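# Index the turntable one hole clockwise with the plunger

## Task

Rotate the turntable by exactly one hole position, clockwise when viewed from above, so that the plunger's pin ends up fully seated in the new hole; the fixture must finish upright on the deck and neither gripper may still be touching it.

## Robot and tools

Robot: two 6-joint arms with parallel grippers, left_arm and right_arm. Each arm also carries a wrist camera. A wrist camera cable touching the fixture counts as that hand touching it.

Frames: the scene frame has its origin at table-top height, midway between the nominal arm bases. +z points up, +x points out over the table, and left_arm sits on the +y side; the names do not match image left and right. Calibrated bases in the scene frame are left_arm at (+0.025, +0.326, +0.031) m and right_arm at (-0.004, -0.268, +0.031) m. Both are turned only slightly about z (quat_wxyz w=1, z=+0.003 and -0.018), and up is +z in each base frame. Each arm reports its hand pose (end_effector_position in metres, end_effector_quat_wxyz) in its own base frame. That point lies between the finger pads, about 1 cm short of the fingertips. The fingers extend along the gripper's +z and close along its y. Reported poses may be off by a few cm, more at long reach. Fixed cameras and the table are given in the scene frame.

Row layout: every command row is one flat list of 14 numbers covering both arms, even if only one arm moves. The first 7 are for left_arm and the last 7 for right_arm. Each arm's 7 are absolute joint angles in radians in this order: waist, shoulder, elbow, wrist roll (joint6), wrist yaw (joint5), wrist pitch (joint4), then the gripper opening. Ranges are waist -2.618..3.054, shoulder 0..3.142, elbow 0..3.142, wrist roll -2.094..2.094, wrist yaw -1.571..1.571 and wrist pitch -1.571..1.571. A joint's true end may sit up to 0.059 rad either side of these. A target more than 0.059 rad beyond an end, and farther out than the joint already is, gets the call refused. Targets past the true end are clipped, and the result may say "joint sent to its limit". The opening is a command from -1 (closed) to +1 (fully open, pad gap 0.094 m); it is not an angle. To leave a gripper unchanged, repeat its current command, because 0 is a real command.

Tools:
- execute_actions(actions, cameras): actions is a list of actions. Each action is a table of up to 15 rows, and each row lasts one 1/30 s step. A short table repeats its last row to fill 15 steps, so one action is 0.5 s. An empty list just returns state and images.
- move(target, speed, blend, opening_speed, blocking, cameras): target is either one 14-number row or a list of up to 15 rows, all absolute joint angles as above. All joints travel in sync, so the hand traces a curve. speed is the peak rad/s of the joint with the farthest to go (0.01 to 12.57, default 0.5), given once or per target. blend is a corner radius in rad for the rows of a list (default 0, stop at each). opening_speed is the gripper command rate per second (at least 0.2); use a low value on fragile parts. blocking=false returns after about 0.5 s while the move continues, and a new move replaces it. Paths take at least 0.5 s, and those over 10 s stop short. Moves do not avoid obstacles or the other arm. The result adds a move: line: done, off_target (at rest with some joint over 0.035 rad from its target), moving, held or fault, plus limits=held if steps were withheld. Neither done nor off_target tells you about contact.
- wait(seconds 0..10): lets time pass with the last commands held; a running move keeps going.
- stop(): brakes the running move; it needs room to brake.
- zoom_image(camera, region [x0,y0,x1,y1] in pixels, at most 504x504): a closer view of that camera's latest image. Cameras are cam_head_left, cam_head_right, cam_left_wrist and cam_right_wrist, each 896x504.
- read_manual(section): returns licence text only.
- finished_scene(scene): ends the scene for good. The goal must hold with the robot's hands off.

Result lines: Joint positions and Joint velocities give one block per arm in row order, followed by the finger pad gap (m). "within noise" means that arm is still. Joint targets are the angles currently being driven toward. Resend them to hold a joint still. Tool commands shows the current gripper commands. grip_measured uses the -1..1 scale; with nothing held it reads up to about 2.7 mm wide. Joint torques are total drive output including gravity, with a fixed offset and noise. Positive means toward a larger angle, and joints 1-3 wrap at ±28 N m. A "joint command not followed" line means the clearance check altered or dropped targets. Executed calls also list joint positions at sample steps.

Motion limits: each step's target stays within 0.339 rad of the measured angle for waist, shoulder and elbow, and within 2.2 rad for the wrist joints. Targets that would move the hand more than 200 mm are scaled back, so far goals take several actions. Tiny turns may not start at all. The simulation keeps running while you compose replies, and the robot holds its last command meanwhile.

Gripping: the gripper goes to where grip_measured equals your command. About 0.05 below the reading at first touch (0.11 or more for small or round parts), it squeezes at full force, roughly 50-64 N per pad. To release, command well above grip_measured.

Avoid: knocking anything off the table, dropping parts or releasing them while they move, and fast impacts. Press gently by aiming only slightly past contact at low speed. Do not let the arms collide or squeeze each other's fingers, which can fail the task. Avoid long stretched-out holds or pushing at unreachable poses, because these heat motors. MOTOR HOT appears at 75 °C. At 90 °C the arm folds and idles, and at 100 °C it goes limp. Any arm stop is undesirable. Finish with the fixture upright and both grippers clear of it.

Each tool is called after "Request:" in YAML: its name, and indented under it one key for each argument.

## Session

Request:
execute_actions:
  actions: []

Request:
zoom_image:
  camera: "cam_head_left"
  region: [360, 240, 560, 400]

Scene clock: 0.00 s.
left_arm: end_effector_position=(+0.3789, +0.0005, +0.1416) grip_measured=+1.000 end_effector_quat_wxyz=(+0.682, -0.014, +0.730, +0.047) | right_arm: end_effector_position=(+0.3580, -0.0478, +0.1413) grip_measured=+1.000 end_effector_quat_wxyz=(+0.679, +0.114, +0.720, -0.089)
Joint names: [waist, shoulder, elbow, wrist roll, wrist yaw, wrist pitch]
Joint positions: left_arm=[-0.079 1.56 0.222 0.039 -0.166 1.272 0.094] | right_arm=[0.009 1.506 0.165 0.047 0.296 1.275 0.094]
Joint velocities: within noise
Joint torques (N m): no reading
Heat: left arm: 31 °C; right arm: 29 °C.
Joint targets: left_arm=[-0.079 1.557 0.226 0.038 -0.166 1.267] | right_arm=[0.009 1.502 0.170 0.046 0.296 1.270]
Tool commands: left_gripper/opening=+1.0 right_gripper/opening=+1.0

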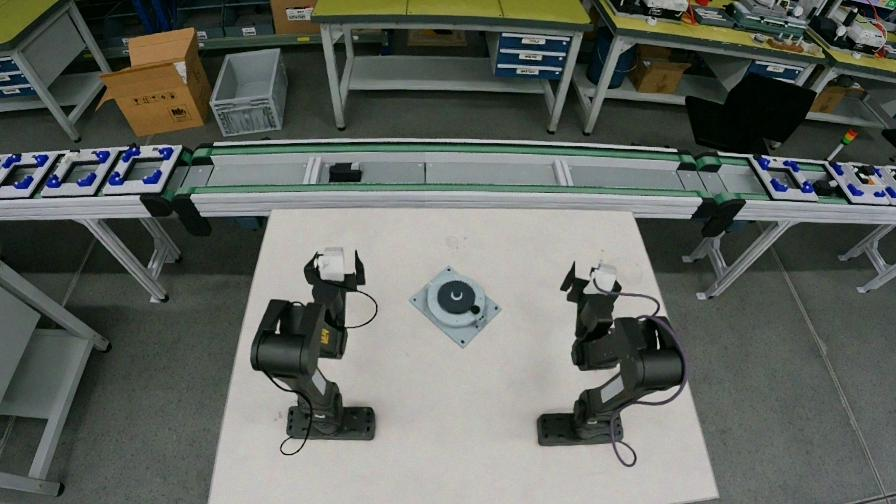

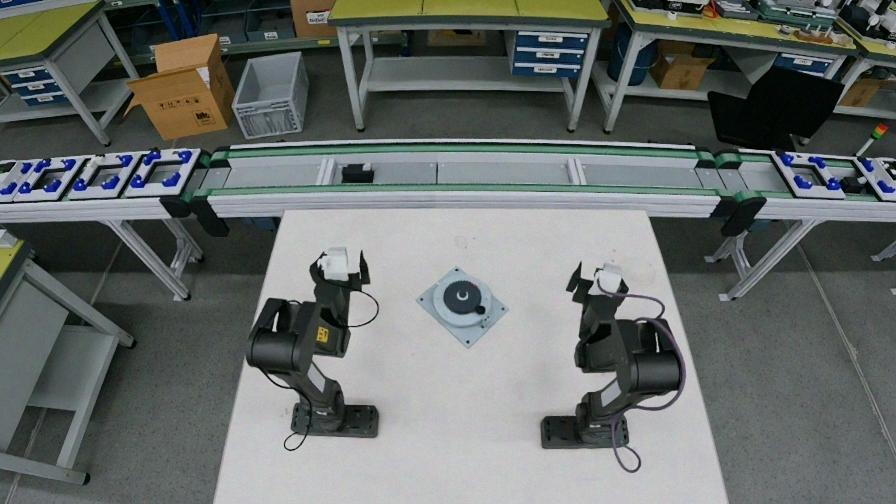

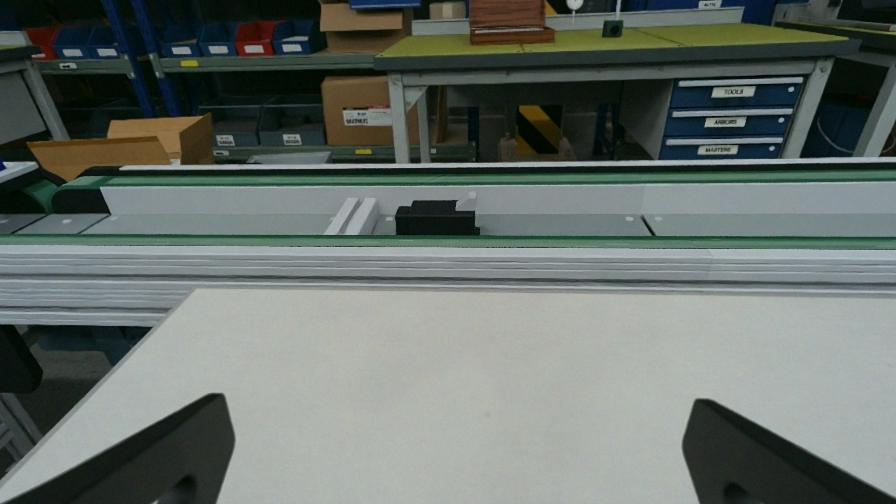

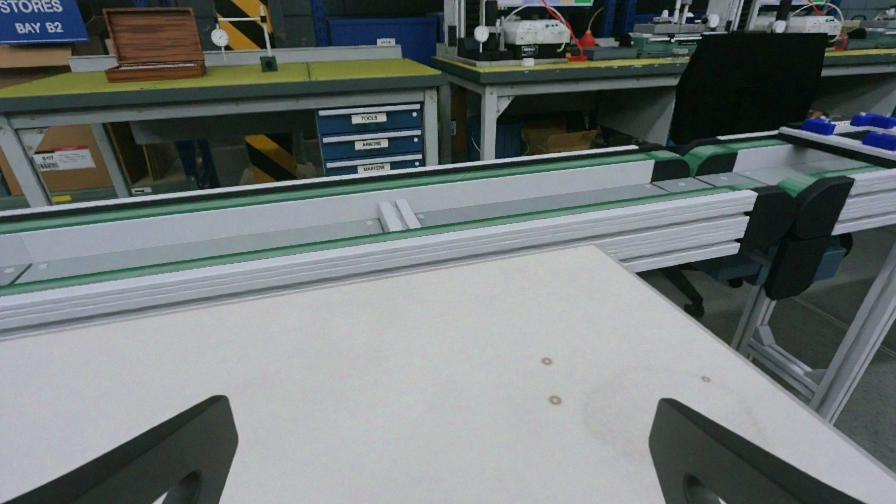

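Scaled by 2.520 from the camera's 896x504 image, which has a finer 1280x720 frame.

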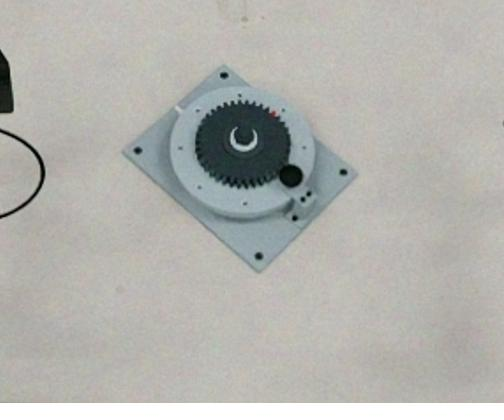

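Request:
move:
  target:
    - [-0.079, 2.343, 2.210, -1.047, 0, -1.454, 0.0, 0.009, 1.464, 0.128, -0.158, -0.347, 0.904, 0.1]
    - [-0.728, 2.343, 2.210, -1.047, 0, -1.454, 0.0, 0.445, 1.464, 0.128, -0.158, -0.347, 0.904, 0.1]
  speed: 1.2
  cameras: ["cam_left_wrist", "cam_right_wrist"]

Scene clock: 34.97 s.
left_arm: end_effector_position=(+0.3350, -0.3005, +0.0889) grip_measured=+0.001 end_effector_quat_wxyz=(-0.005, -0.153, +0.988, -0.002) | right_arm: end_effector_position=(+0.2700, +0.1927, +0.0556) grip_measured=+0.102 end_effector_quat_wxyz=(+0.505, -0.327, +0.769, +0.217)
Joint names: [waist, shoulder, elbow, wrist roll, wrist yaw, wrist pitch]
Joint positions: left_arm=[-0.729 2.321 2.182 -1.036 0.01 -1.435 0.047] | right_arm=[0.436 1.485 0.136 -0.15 -0.34 0.915 0.052]
Joint velocities: within noise
Joint torques (N m): left_arm=[0.08 -11.38 7.35 -0.11 -0.1 0.17] | right_arm=[0.77 -5.49 4.81 -0.06 -0.16 1.58]
Heat: left arm: 32 °C; right arm: 33 °C.
Joint targets: left_arm=[-0.728 2.343 2.210 -1.047 0.000 -1.454] | right_arm=[0.445 1.464 0.128 -0.158 -0.347 0.904]
move: done
Images, in order (width x height): cam_left_wrist 896x504, cam_right_wrist 896x504.

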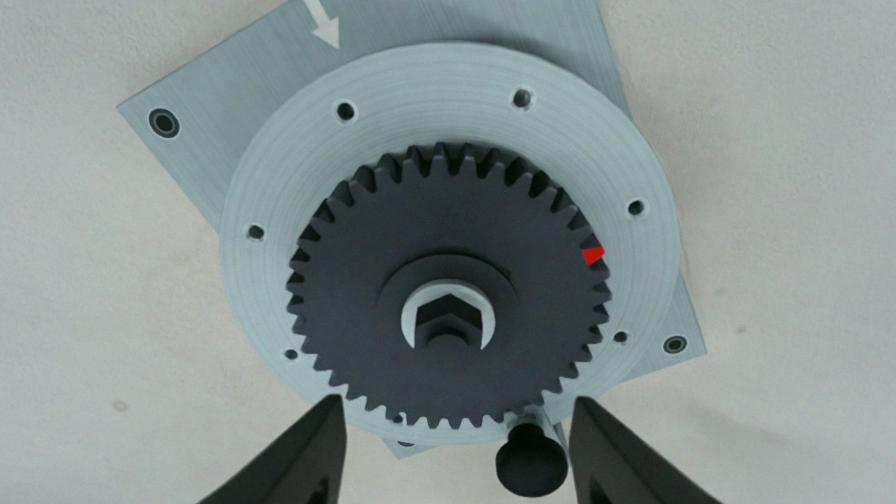

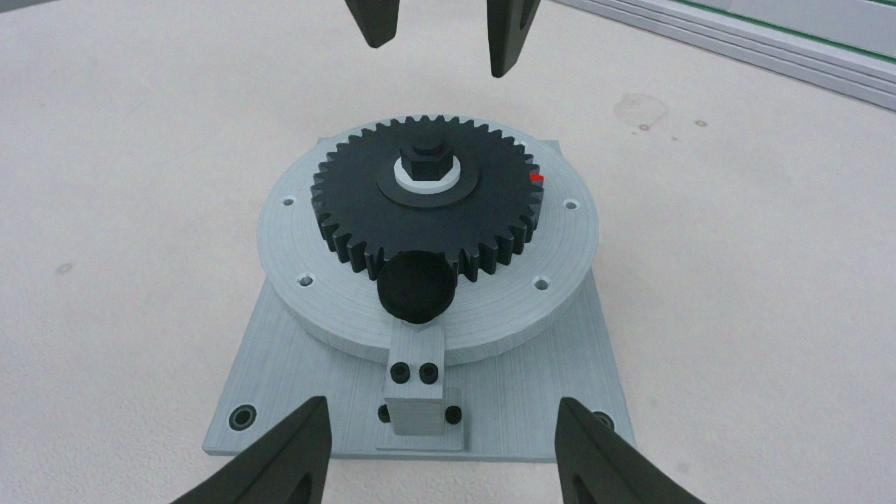

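Request:
move:
  target: [-0.728, 2.343, 2.210, -1.047, 0, -1.454, 0.0, 0.583, 1.910, 0.344, -0.084, -0.201, 1.157, 0.1]
  speed: 0.6
  cameras: ["cam_left_wrist", "cam_right_wrist"]

Request:
zoom_image:
  camera: "cam_left_wrist"
  region: [370, 250, 530, 410]

Scene clock: 88.43 s.
left_arm: end_effector_position=(+0.3349, -0.3004, +0.0889) grip_measured=+0.001 end_effector_quat_wxyz=(-0.005, -0.153, +0.988, -0.002) | right_arm: end_effector_position=(+0.3066, +0.2446, +0.0263) grip_measured=+0.102 end_effector_quat_wxyz=(+0.506, -0.328, +0.768, +0.215)
Joint names: [waist, shoulder, elbow, wrist roll, wrist yaw, wrist pitch]
Joint positions: left_arm=[-0.729 2.321 2.182 -1.036 0.01 -1.436 0.047] | right_arm=[0.575 1.891 0.334 -0.094 -0.212 1.141 0.052]
Joint velocities: within noise
Joint torques (N m): left_arm=[0.08 -11.32 7.39 -0.11 -0.09 0.18] | right_arm=[0.66 -5.04 5.22 0.11 0.03 1.84]
Heat: left arm: 37 °C; right arm: 34 °C.
Joint targets: left_arm=[-0.728 2.343 2.210 -1.047 0.000 -1.454] | right_arm=[0.583 1.910 0.344 -0.084 -0.201 1.157]
move: done
Images, in order (width x height): cam_left_wrist 896x504, cam_right_wrist 896x504.

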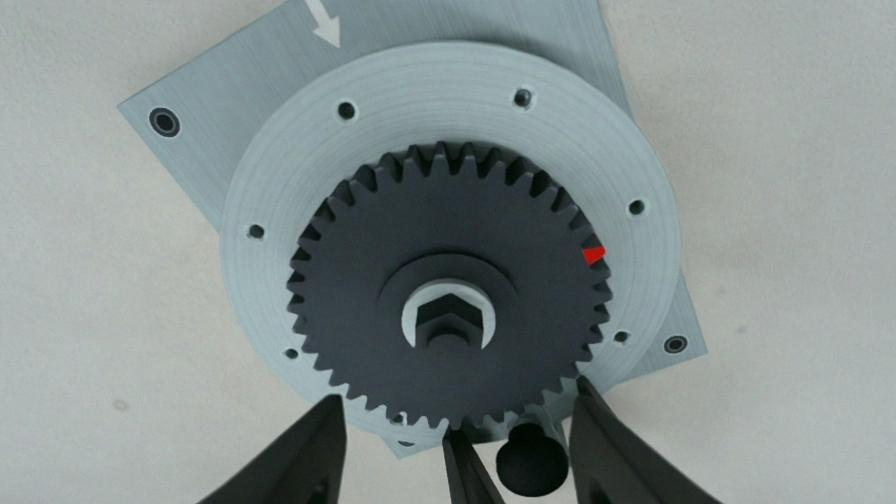

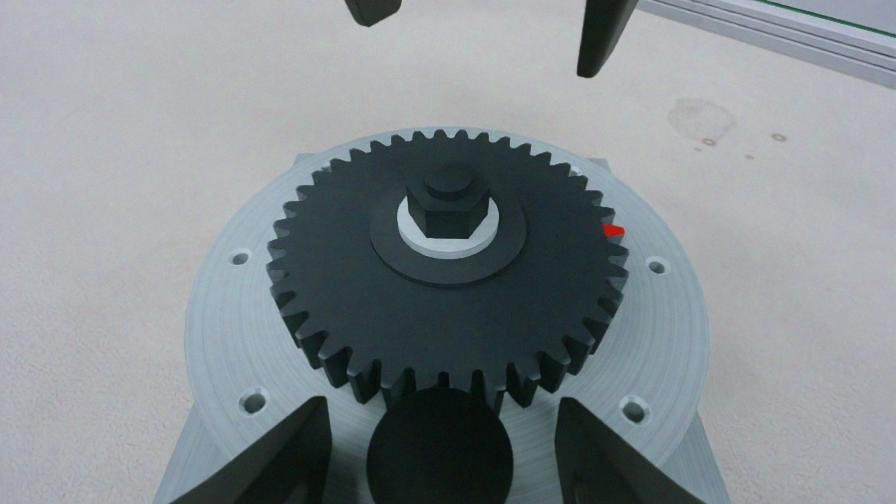

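Scaled by 3.150 from the camera's 896x504 image, which has a finer 1280x720 frame.

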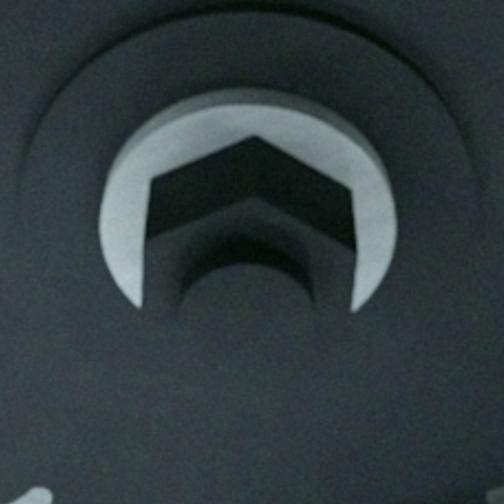

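Request:
move:
  target: [-0.745, 2.272, 1.963, -0.985, 0, -1.254, 0.0, 0.583, 1.834, 0.298, -0.084, -0.201, 1.112, 0.1]
  speed: 0.5
  cameras: ["cam_left_wrist", "cam_right_wrist"]

Request:
zoom_image:
  camera: "cam_left_wrist"
  region: [330, 304, 590, 504]

Request:
zoom_image:
  camera: "cam_right_wrist"
  region: [300, 100, 640, 300]

Scene clock: 143.37 s.
left_arm: end_effector_position=(+0.3259, -0.2983, +0.0440) grip_measured=+0.001 end_effector_quat_wxyz=(-0.013, -0.128, +0.992, +0.006) | right_arm: end_effector_position=(+0.2993, +0.2396, +0.0253) grip_measured=+0.102 end_effector_quat_wxyz=(+0.500, -0.328, +0.773, +0.214)
Joint names: [waist, shoulder, elbow, wrist roll, wrist yaw, wrist pitch]
Joint positions: left_arm=[-0.739 2.306 1.979 -0.995 0.012 -1.269 0.047] | right_arm=[0.575 1.86 0.305 -0.092 -0.21 1.123 0.052]
Joint velocities: within noise
Joint torques (N m): left_arm=[-0.55 -16.61 3.96 0.14 -0.1 0.54] | right_arm=[0.68 -8.24 3.63 0.11 0.03 1.6]
Heat: left arm: 39 °C; right arm: 36 °C.
Joint targets: left_arm=[-0.745 2.272 1.963 -0.985 0.000 -1.254] | right_arm=[0.583 1.834 0.298 -0.084 -0.201 1.112]
move: done
Images, in order (width x height): cam_left_wrist 896x504, cam_right_wrist 896x504.

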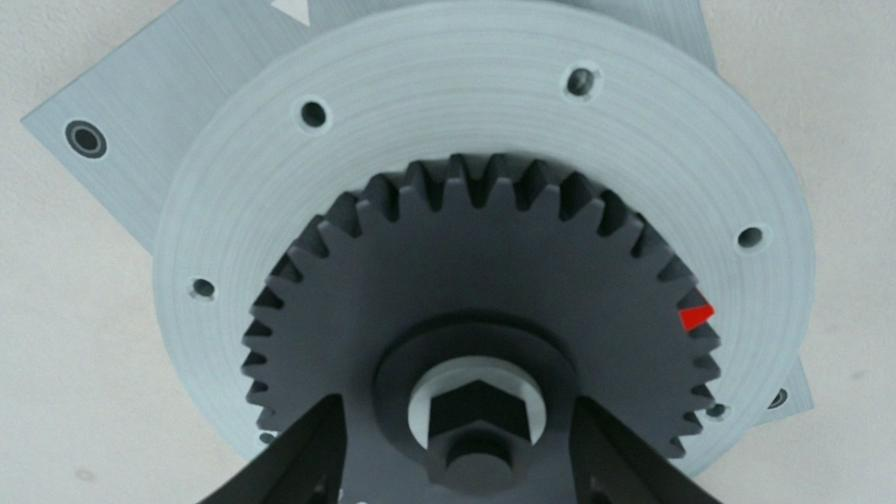

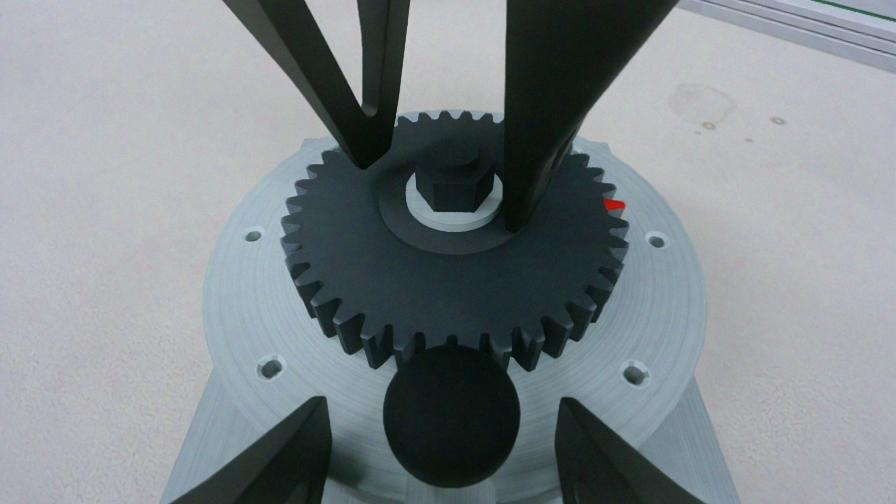

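Scaled by 1.938 from the camera's 896x504 image, which has a finer 1280x720 frame.

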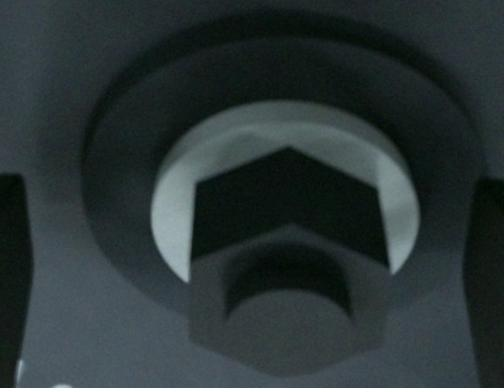

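Scaled by 1.482 from the camera's 896x504 image, which has a finer 1280x720 frame.

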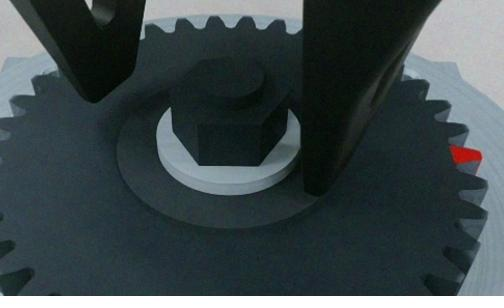

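Request:
move:
  target: [-0.753, 2.255, 1.940, -0.985, 0, -1.221, 0.0, 0.566, 1.817, 0.302, -0.084, -0.201, 1.112, 0.1]
  speed: 0.4
  cameras: ["cam_left_wrist", "cam_right_wrist"]

Request:
zoom_image:
  camera: "cam_left_wrist"
  region: [330, 304, 590, 504]

Request:
zoom_image:
  camera: "cam_right_wrist"
  region: [300, 100, 640, 300]

Scene clock: 180.03 s.
left_arm: end_effector_position=(+0.3258, -0.3027, +0.0431) grip_measured=+0.001 end_effector_quat_wxyz=(-0.006, -0.124, +0.992, -0.002) | right_arm: end_effector_position=(+0.3004, +0.2403, +0.0311) grip_measured=+0.102 end_effector_quat_wxyz=(+0.506, -0.327, +0.769, +0.215)
Joint names: [waist, shoulder, elbow, wrist roll, wrist yaw, wrist pitch]
Joint positions: left_arm=[-0.746 2.295 1.956 -0.994 0.011 -1.236 0.047] | right_arm=[0.575 1.843 0.305 -0.092 -0.21 1.121 0.052]
Joint velocities: within noise
Joint torques (N m): left_arm=[-0.58 -17.1 3.95 0.12 -0.1 0.55] | right_arm=[-0.98 -8.23 4.08 0.1 0.02 1.62]
Heat: left arm: 39 °C; right arm: 35 °C.
Joint targets: left_arm=[-0.753 2.255 1.940 -0.985 0.000 -1.221] | right_arm=[0.566 1.817 0.302 -0.084 -0.201 1.112]
move: off_target (left_arm); left_arm: the shoulder is farthest, 0.040 rad from its target
Images, in order (width x height): cam_left_wrist 896x504, cam_right_wrist 896x504.

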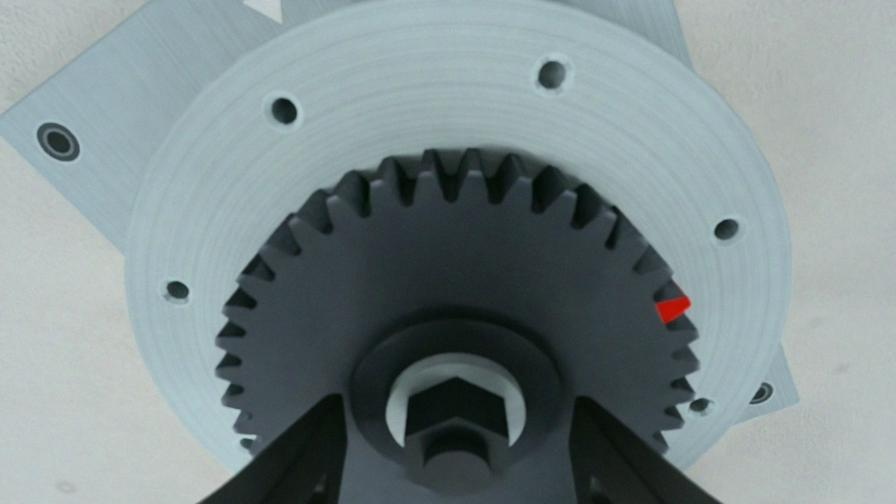

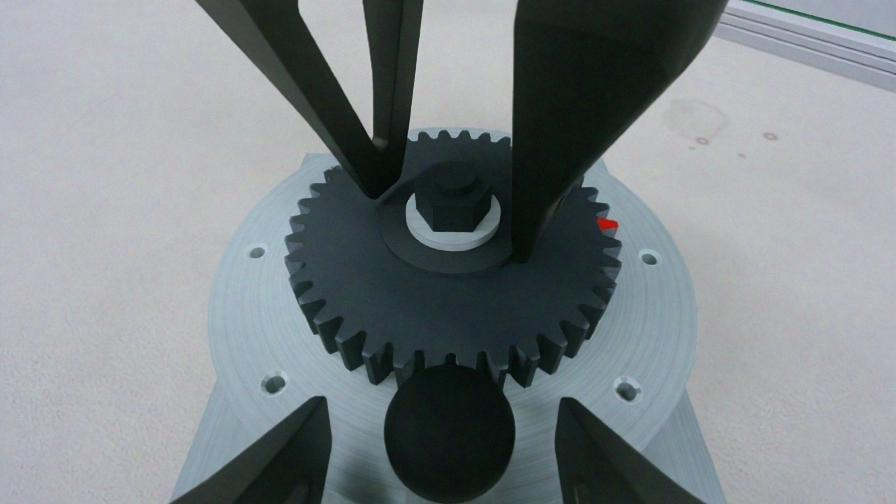

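Scaled by 1.938 from the camera's 896x504 image, which has a finer 1280x720 frame.

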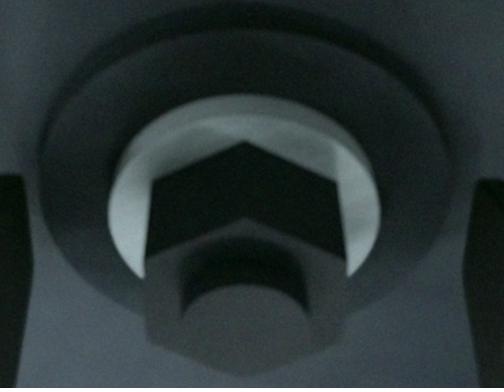

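Scaled by 1.482 from the camera's 896x504 image, which has a finer 1280x720 frame.

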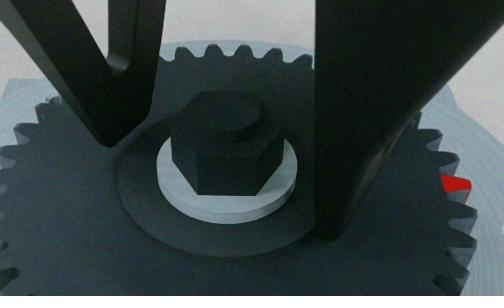

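Request:
move:
  target:
    - [-0.753, 2.255, 2.030, -0.985, 0, -1.310, 0.0, 0.566, 1.817, 0.302, -0.084, -0.201, 1.112, 0.1]
    - [-0.753, 2.255, 1.952, -0.985, 0, -1.235, 0.0, 0.566, 1.817, 0.302, -0.084, -0.201, 1.112, 0.1]
  speed: 0.4
  cameras: ["cam_left_wrist"]

Request:
zoom_image:
  camera: "cam_left_wrist"
  region: [330, 304, 590, 504]

Request:
move:
  target: [-0.753, 2.255, 1.952, -0.985, 0, -1.235, 0.0, 0.566, 1.817, 0.302, -0.084, -0.201, 1.112, -0.65]
  opening_speed: 0.4
  cameras: ["cam_right_wrist"]

Scene clock: 213.70 s.
left_arm: end_effector_position=(+0.3257, -0.3026, +0.0493) grip_measured=+0.001 end_effector_quat_wxyz=(-0.004, -0.124, +0.992, -0.004) | right_arm: end_effector_position=(+0.3004, +0.2403, +0.0311) grip_measured=+0.102 end_effector_quat_wxyz=(+0.506, -0.327, +0.769, +0.215)
Joint names: [waist, shoulder, elbow, wrist roll, wrist yaw, wrist pitch]
Joint positions: left_arm=[-0.746 2.286 1.966 -0.994 0.011 -1.25 0.047] | right_arm=[0.575 1.843 0.305 -0.092 -0.21 1.121 0.052]
Joint velocities: within noise
Joint torques (N m): left_arm=[-0.62 -16.21 4.1 0.11 -0.1 0.57] | right_arm=[-0.98 -8.25 4.1 0.11 0.02 1.6]
Heat: left arm: 41 °C; right arm: 36 °C.
Joint targets: left_arm=[-0.753 2.255 1.952 -0.985 0.000 -1.235] | right_arm=[0.566 1.817 0.302 -0.084 -0.201 1.112]
move: done
Images, in order (width x height): cam_left_wrist 896x504.

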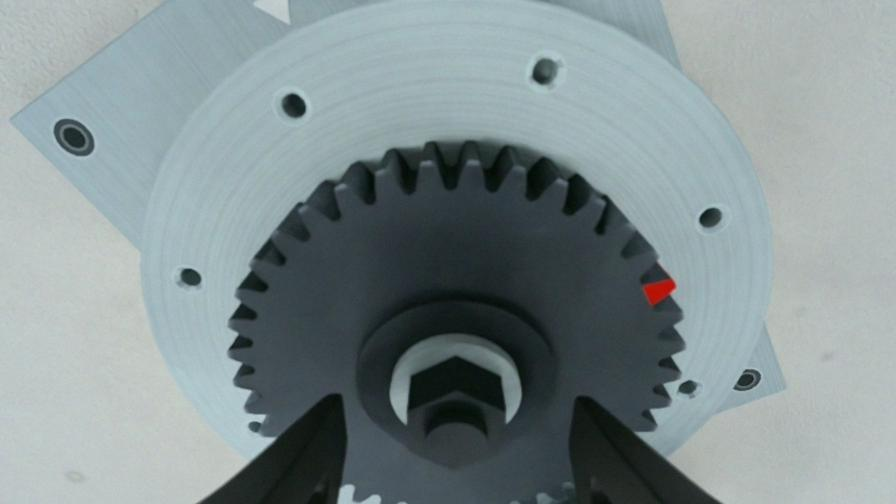

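Scaled by 1.938 from the camera's 896x504 image, which has a finer 1280x720 frame.

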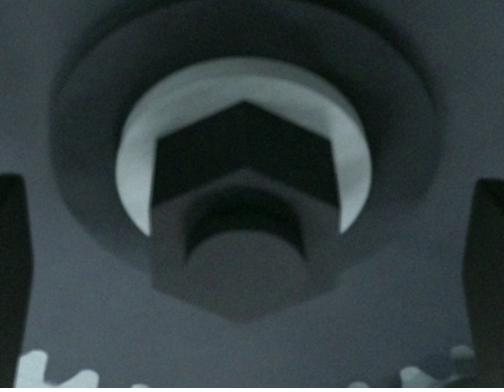

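Scene clock: 215.80 s.
left_arm: end_effector_position=(+0.3259, -0.3028, +0.0493) grip_measured=+0.001 end_effector_quat_wxyz=(-0.004, -0.124, +0.992, -0.004) | right_arm: end_effector_position=(+0.3006, +0.2401, +0.0311) grip_measured=-0.487 end_effector_quat_wxyz=(+0.506, -0.327, +0.769, +0.215)
Joint names: [waist, shoulder, elbow, wrist roll, wrist yaw, wrist pitch]
Joint positions: left_arm=[-0.746 2.286 1.966 -0.994 0.011 -1.249 0.047] | right_arm=[0.575 1.843 0.305 -0.092 -0.209 1.121 0.024]
Joint velocities: within noise
Joint torques (N m): left_arm=[-0.58 -16.2 4.12 0.12 -0.11 0.57] | right_arm=[-0.96 -8.21 4.05 0.11 0.02 1.63]
Heat: left arm: 41 °C; right arm: 36 °C.
Joint targets: left_arm=[-0.753 2.255 1.952 -0.985 0.000 -1.235] | right_arm=[0.566 1.817 0.302 -0.084 -0.201 1.112]
move: done
Images, in order (width x height): cam_right_wrist 896x504.

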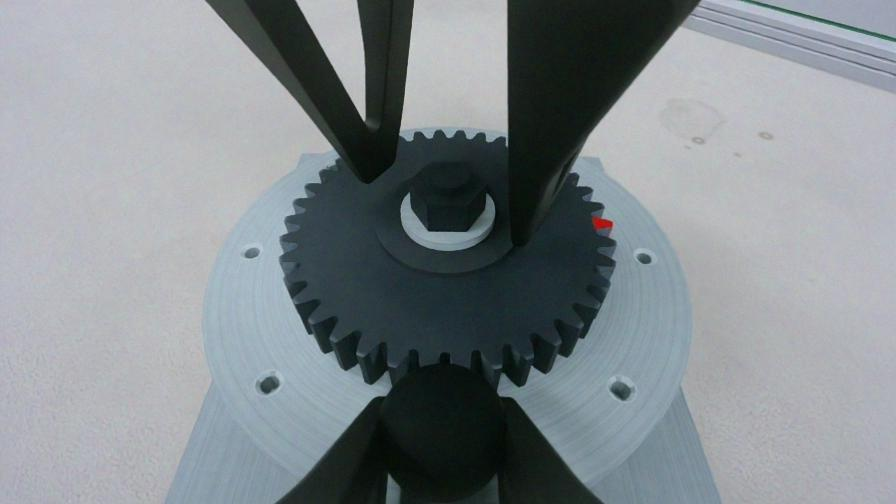

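Request:
move:
  target: [-0.753, 2.255, 1.940, -0.985, 0, -1.222, 0.0, 0.566, 1.817, 0.302, -0.084, -0.201, 1.112, -0.65]
  speed: 0.3
  cameras: ["cam_left_wrist"]

Request:
zoom_image:
  camera: "cam_left_wrist"
  region: [330, 304, 590, 504]

Request:
move:
  target: [-0.753, 2.255, 1.940, -0.985, 0, -1.222, -0.85, 0.566, 1.817, 0.302, -0.084, -0.201, 1.112, -0.65]
  opening_speed: 0.4
  cameras: ["cam_left_wrist", "cam_right_wrist"]

Scene clock: 231.73 s.
left_arm: end_effector_position=(+0.3260, -0.3029, +0.0467) grip_measured=+0.001 end_effector_quat_wxyz=(-0.003, -0.124, +0.992, -0.005) | right_arm: end_effector_position=(+0.3006, +0.2401, +0.0311) grip_measured=-0.487 end_effector_quat_wxyz=(+0.506, -0.327, +0.769, +0.215)
Joint names: [waist, shoulder, elbow, wrist roll, wrist yaw, wrist pitch]
Joint positions: left_arm=[-0.746 2.286 1.956 -0.994 0.011 -1.237 0.047] | right_arm=[0.575 1.843 0.305 -0.092 -0.209 1.121 0.024]
Joint velocities: within noise
Joint torques (N m): left_arm=[-0.54 -16.23 3.97 0.13 -0.1 0.57] | right_arm=[-0.98 -8.24 4.07 0.11 0.02 1.62]
Heat: left arm: 43 °C; right arm: 36 °C.
Joint targets: left_arm=[-0.753 2.255 1.940 -0.985 0.000 -1.222] | right_arm=[0.566 1.817 0.302 -0.084 -0.201 1.112]
move: done
Images, in order (width x height): cam_left_wrist 896x504.

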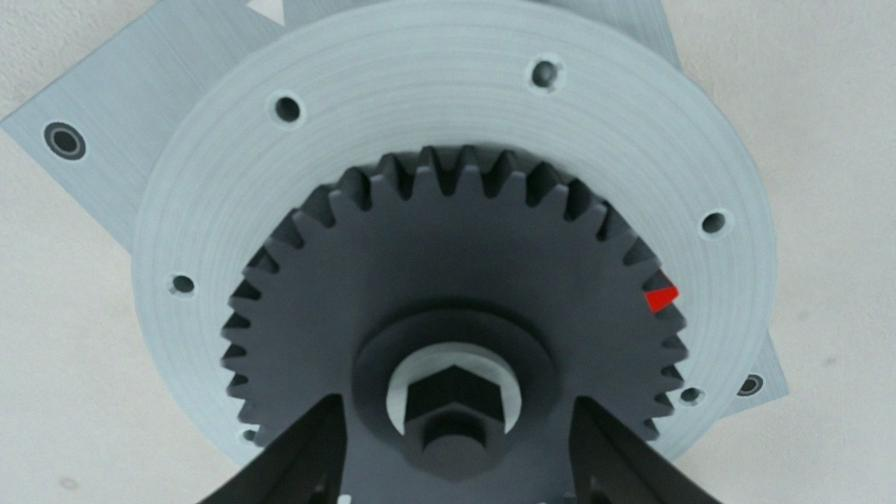

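Scaled by 1.938 from the camera's 896x504 image, which has a finer 1280x720 frame.

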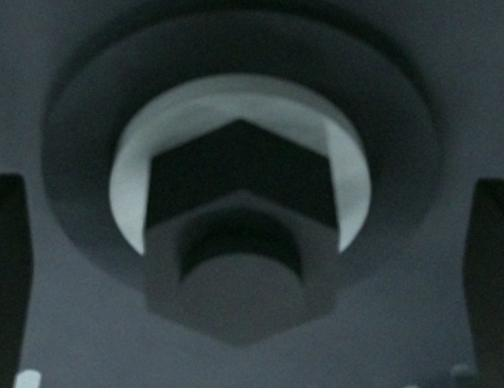

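Scene clock: 234.07 s.
left_arm: end_effector_position=(+0.3263, -0.3025, +0.0467) grip_measured=-0.628 end_effector_quat_wxyz=(-0.002, -0.124, +0.992, -0.004) | right_arm: end_effector_position=(+0.3006, +0.2401, +0.0311) grip_measured=-0.487 end_effector_quat_wxyz=(+0.506, -0.327, +0.769, +0.215)
Joint names: [waist, shoulder, elbow, wrist roll, wrist yaw, wrist pitch]
Joint positions: left_arm=[-0.746 2.286 1.956 -0.994 0.009 -1.237 0.017] | right_arm=[0.575 1.843 0.305 -0.092 -0.209 1.121 0.024]
Joint velocities: within noise
Joint torques (N m): left_arm=[-0.58 -16.18 3.97 0.12 -0.07 0.59] | right_arm=[-0.96 -8.23 4.1 0.1 0.03 1.63]
Heat: left arm: 43 °C; right arm: 36 °C.
Joint targets: left_arm=[-0.753 2.255 1.940 -0.985 0.000 -1.222] | right_arm=[0.566 1.817 0.302 -0.084 -0.201 1.112]
move: done
Images, in order (width x height): cam_left_wrist 896x504, cam_right_wrist 896x504.

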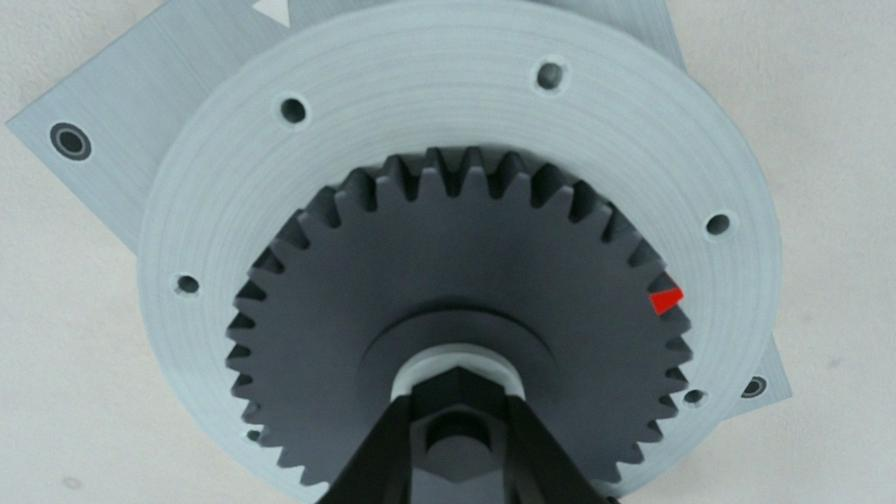

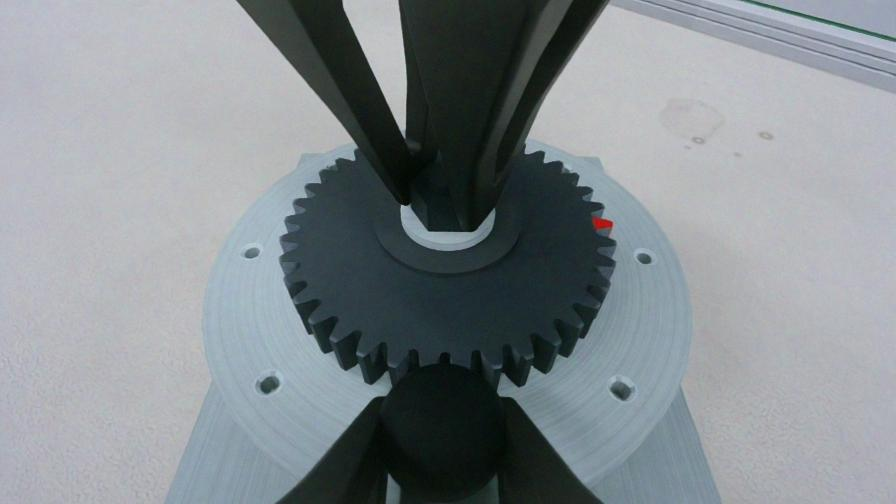

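Request:
move:
  target: [-0.753, 2.255, 1.940, -0.985, 0, -1.222, -0.85, 0.566, 1.685, 0.302, -0.084, -0.201, 1.555, -0.65]
  speed: 0.6
  cameras: []

Request:
move:
  target: [-0.753, 2.255, 1.940, -0.785, 0, -1.222, -0.85, 0.566, 1.685, 0.302, -0.084, -0.201, 1.555, -0.65]
  speed: 0.4
  cameras: ["cam_right_wrist"]

Request:
move:
  target: [-0.753, 2.255, 1.940, -0.785, 0, -1.222, -0.85, 0.566, 1.835, 0.302, -0.084, -0.201, 1.125, -0.65]
  speed: 0.6
  cameras: ["cam_left_wrist", "cam_right_wrist"]

Scene clock: 253.00 s.
left_arm: end_effector_position=(+0.3244, -0.3046, +0.0467) grip_measured=-0.629 end_effector_quat_wxyz=(-0.004, -0.121, +0.993, -0.005) | right_arm: end_effector_position=(+0.2986, +0.2358, +0.0423) grip_measured=-0.488 end_effector_quat_wxyz=(+0.524, -0.320, +0.760, +0.212)
Joint names: [waist, shoulder, elbow, wrist roll, wrist yaw, wrist pitch]
Joint positions: left_arm=[-0.751 2.286 1.956 -0.994 0.012 -1.237 0.017] | right_arm=[0.575 1.808 0.273 -0.09 -0.194 1.158 0.024]
Joint velocities: within noise
Joint torques (N m): left_arm=[-0.16 -16.18 4 0.12 -0.11 0.59] | right_arm=[-0.95 -15.84 7.16 0.11 -0.12 5.34]
Heat: left arm: 44 °C; right arm: 38 °C.
Joint targets: left_arm=[-0.753 2.255 1.940 -0.985 0.000 -1.222] | right_arm=[0.566 1.685 0.302 -0.084 -0.201 1.555]
move: off_target (right_arm); right_arm: the wrist pitch is farthest, 0.397 rad from its target
No camera images: "cameras" was empty.

Scene clock: 254.23 s.
left_arm: end_effector_position=(+0.3244, -0.3046, +0.0467) grip_measured=-0.629 end_effector_quat_wxyz=(-0.003, -0.025, +1.000, -0.005) | right_arm: end_effector_position=(+0.2986, +0.2358, +0.0424) grip_measured=-0.488 end_effector_quat_wxyz=(+0.524, -0.320, +0.760, +0.212)
Joint names: [waist, shoulder, elbow, wrist roll, wrist yaw, wrist pitch]
Joint positions: left_arm=[-0.751 2.286 1.956 -0.801 0.012 -1.237 0.017] | right_arm=[0.575 1.808 0.273 -0.09 -0.194 1.158 0.024]
Joint velocities: within noise
Joint torques (N m): left_arm=[-0.13 -16.17 3.93 0.18 -0.11 0.59] | right_arm=[-0.98 -15.79 7.23 0.08 -0.13 5.33]
Heat: left arm: 44 °C; right arm: 41 °C.
Joint targets: left_arm=[-0.753 2.255 1.940 -0.785 0.000 -1.222] | right_arm=[0.566 1.685 0.302 -0.084 -0.201 1.555]
move: off_target (right_arm); right_arm: the wrist pitch is farthest, 0.397 rad from its target
Images, in order (width x height): cam_right_wrist 896x504.

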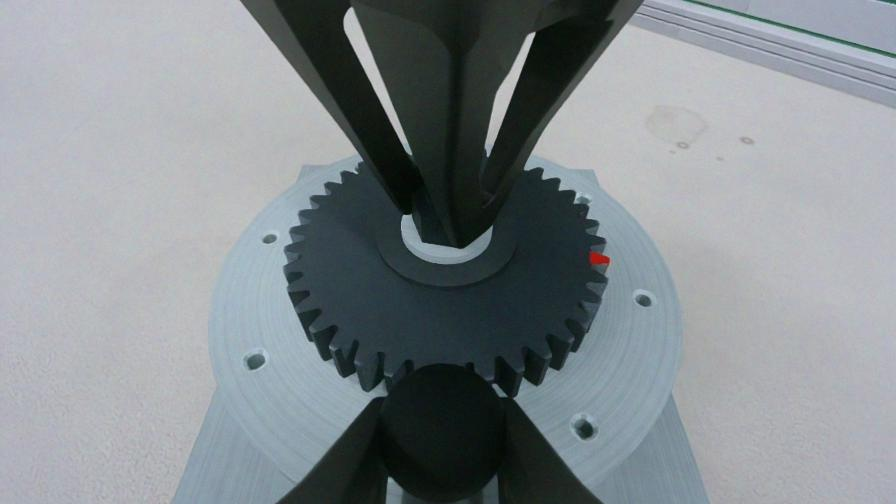

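Scene clock: 255.33 s.
left_arm: end_effector_position=(+0.3244, -0.3046, +0.0467) grip_measured=-0.629 end_effector_quat_wxyz=(-0.003, -0.024, +1.000, -0.005) | right_arm: end_effector_position=(+0.2961, +0.2351, +0.0345) grip_measured=-0.488 end_effector_quat_wxyz=(+0.510, -0.323, +0.769, +0.212)
Joint names: [waist, shoulder, elbow, wrist roll, wrist yaw, wrist pitch]
Joint positions: left_arm=[-0.751 2.286 1.956 -0.8 0.012 -1.237 0.017] | right_arm=[0.575 1.812 0.276 -0.09 -0.199 1.126 0.024]
Joint velocities: within noise
Joint torques (N m): left_arm=[-0.16 -16.18 3.95 0.19 -0.11 0.6] | right_arm=[-0.94 -4.16 6.93 0.08 -0.1 1.71]
Heat: left arm: 44 °C; right arm: 42 °C.
Joint targets: left_arm=[-0.753 2.255 1.940 -0.785 0.000 -1.222] | right_arm=[0.566 1.835 0.302 -0.084 -0.201 1.125]
move: done
Images, in order (width x height): cam_left_wrist 896x504, cam_right_wrist 896x504.

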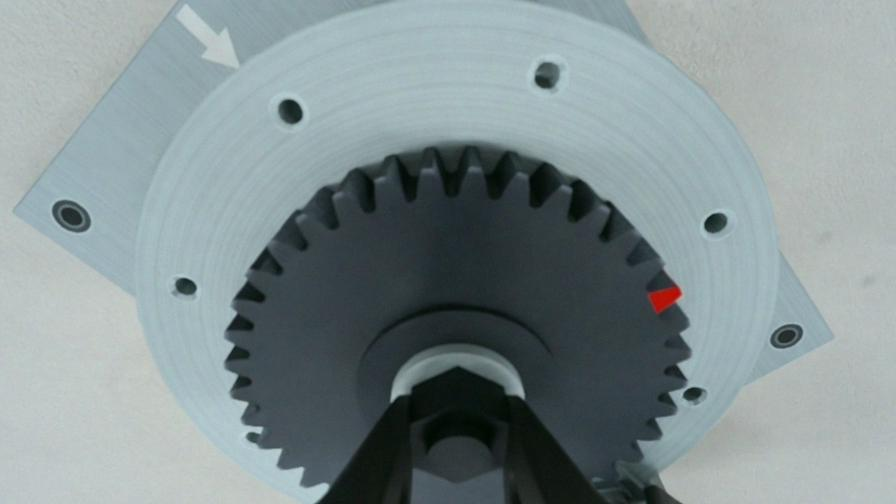

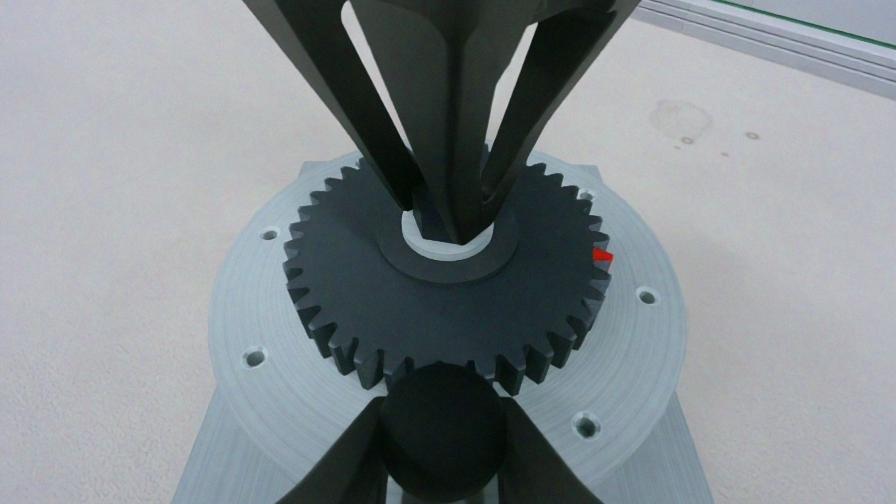

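Request:
move:
  target:
    - [-0.753, 2.255, 1.940, -0.785, 0, -1.222, -0.85, 0.566, 1.835, 0.302, -0.084, -0.201, 1.125, 0.1]
    - [-0.753, 2.255, 1.940, -0.27, 0, -1.222, -0.85, 0.445, 1.464, 0.128, -0.158, -0.347, 0.904, 0.1]
    - [-0.753, 2.255, 1.940, -0.10, 0, -1.222, -0.85, 0.445, 1.464, 0.128, -0.158, -0.347, 0.904, 0.1]
  speed: [0.5, 0.6, 0.2]
  opening_speed: 0.8
  cameras: ["cam_left_wrist", "cam_right_wrist"]

Request:
zoom_image:
  camera: "cam_right_wrist"
  region: [250, 200, 650, 440]

Scene clock: 269.07 s.
left_arm: end_effector_position=(+0.3247, -0.3042, +0.0467) grip_measured=-0.629 end_effector_quat_wxyz=(-0.001, +0.292, +0.956, -0.005) | right_arm: end_effector_position=(+0.2672, +0.1967, +0.0560) grip_measured=+0.098 end_effector_quat_wxyz=(+0.504, -0.333, +0.766, +0.220)
Joint names: [waist, shoulder, elbow, wrist roll, wrist yaw, wrist pitch]
Joint positions: left_arm=[-0.751 2.286 1.956 -0.158 0.009 -1.237 0.017] | right_arm=[0.454 1.483 0.136 -0.149 -0.335 0.914 0.052]
Joint velocities: within noise
Joint torques (N m): left_arm=[-0.13 -16.23 4 0.7 -0.09 0.59] | right_arm=[-0.92 -5.26 4.77 -0.07 -0.2 1.58]
Heat: left arm: 45 °C; right arm: 38 °C.
Joint targets: left_arm=[-0.753 2.255 1.940 -0.100 0.000 -1.222] | right_arm=[0.445 1.464 0.128 -0.158 -0.347 0.904]
move: off_target (left_arm); left_arm: the wrist roll is farthest, 0.058 rad from its target
Images, in order (width x height): cam_left_wrist 896x504, cam_right_wrist 896x504.

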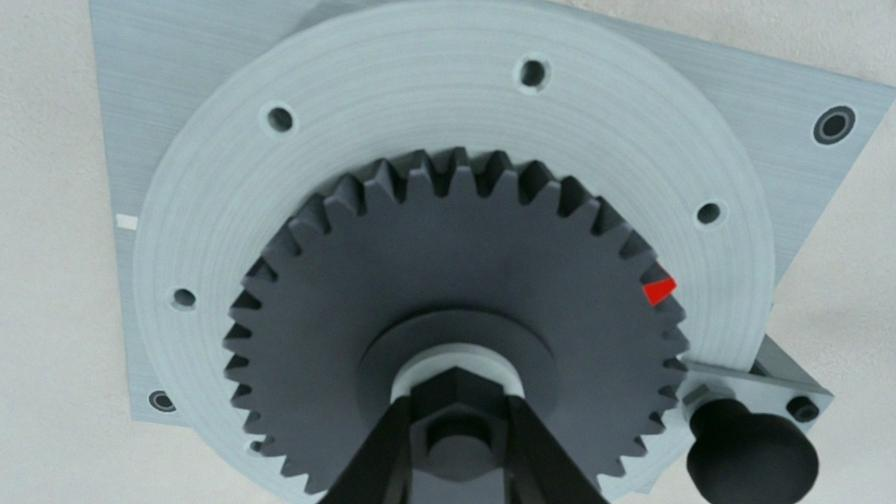

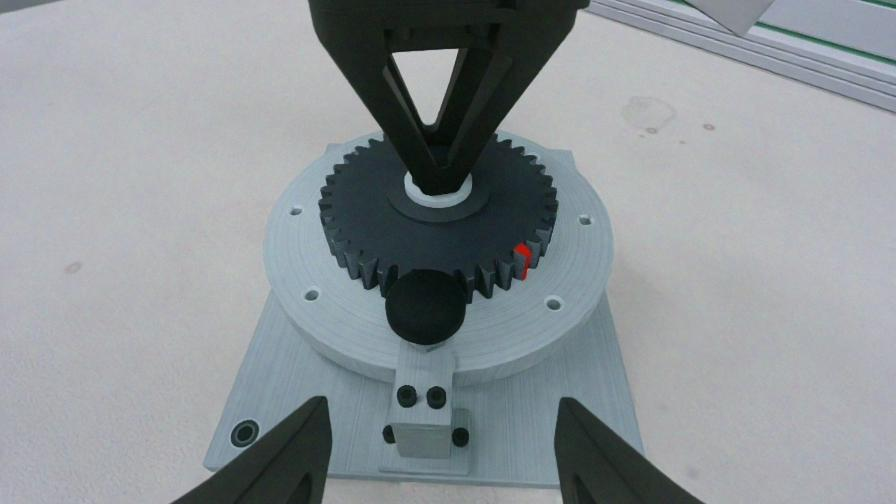

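Scaled by 1.260 from the camera's 896x504 image, which has a finer 1280x720 frame.

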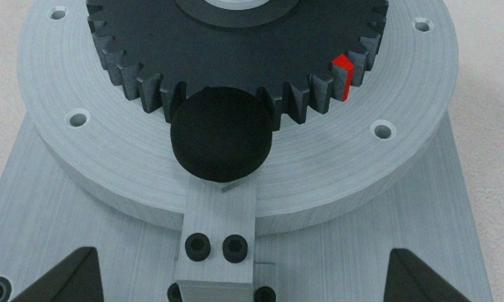

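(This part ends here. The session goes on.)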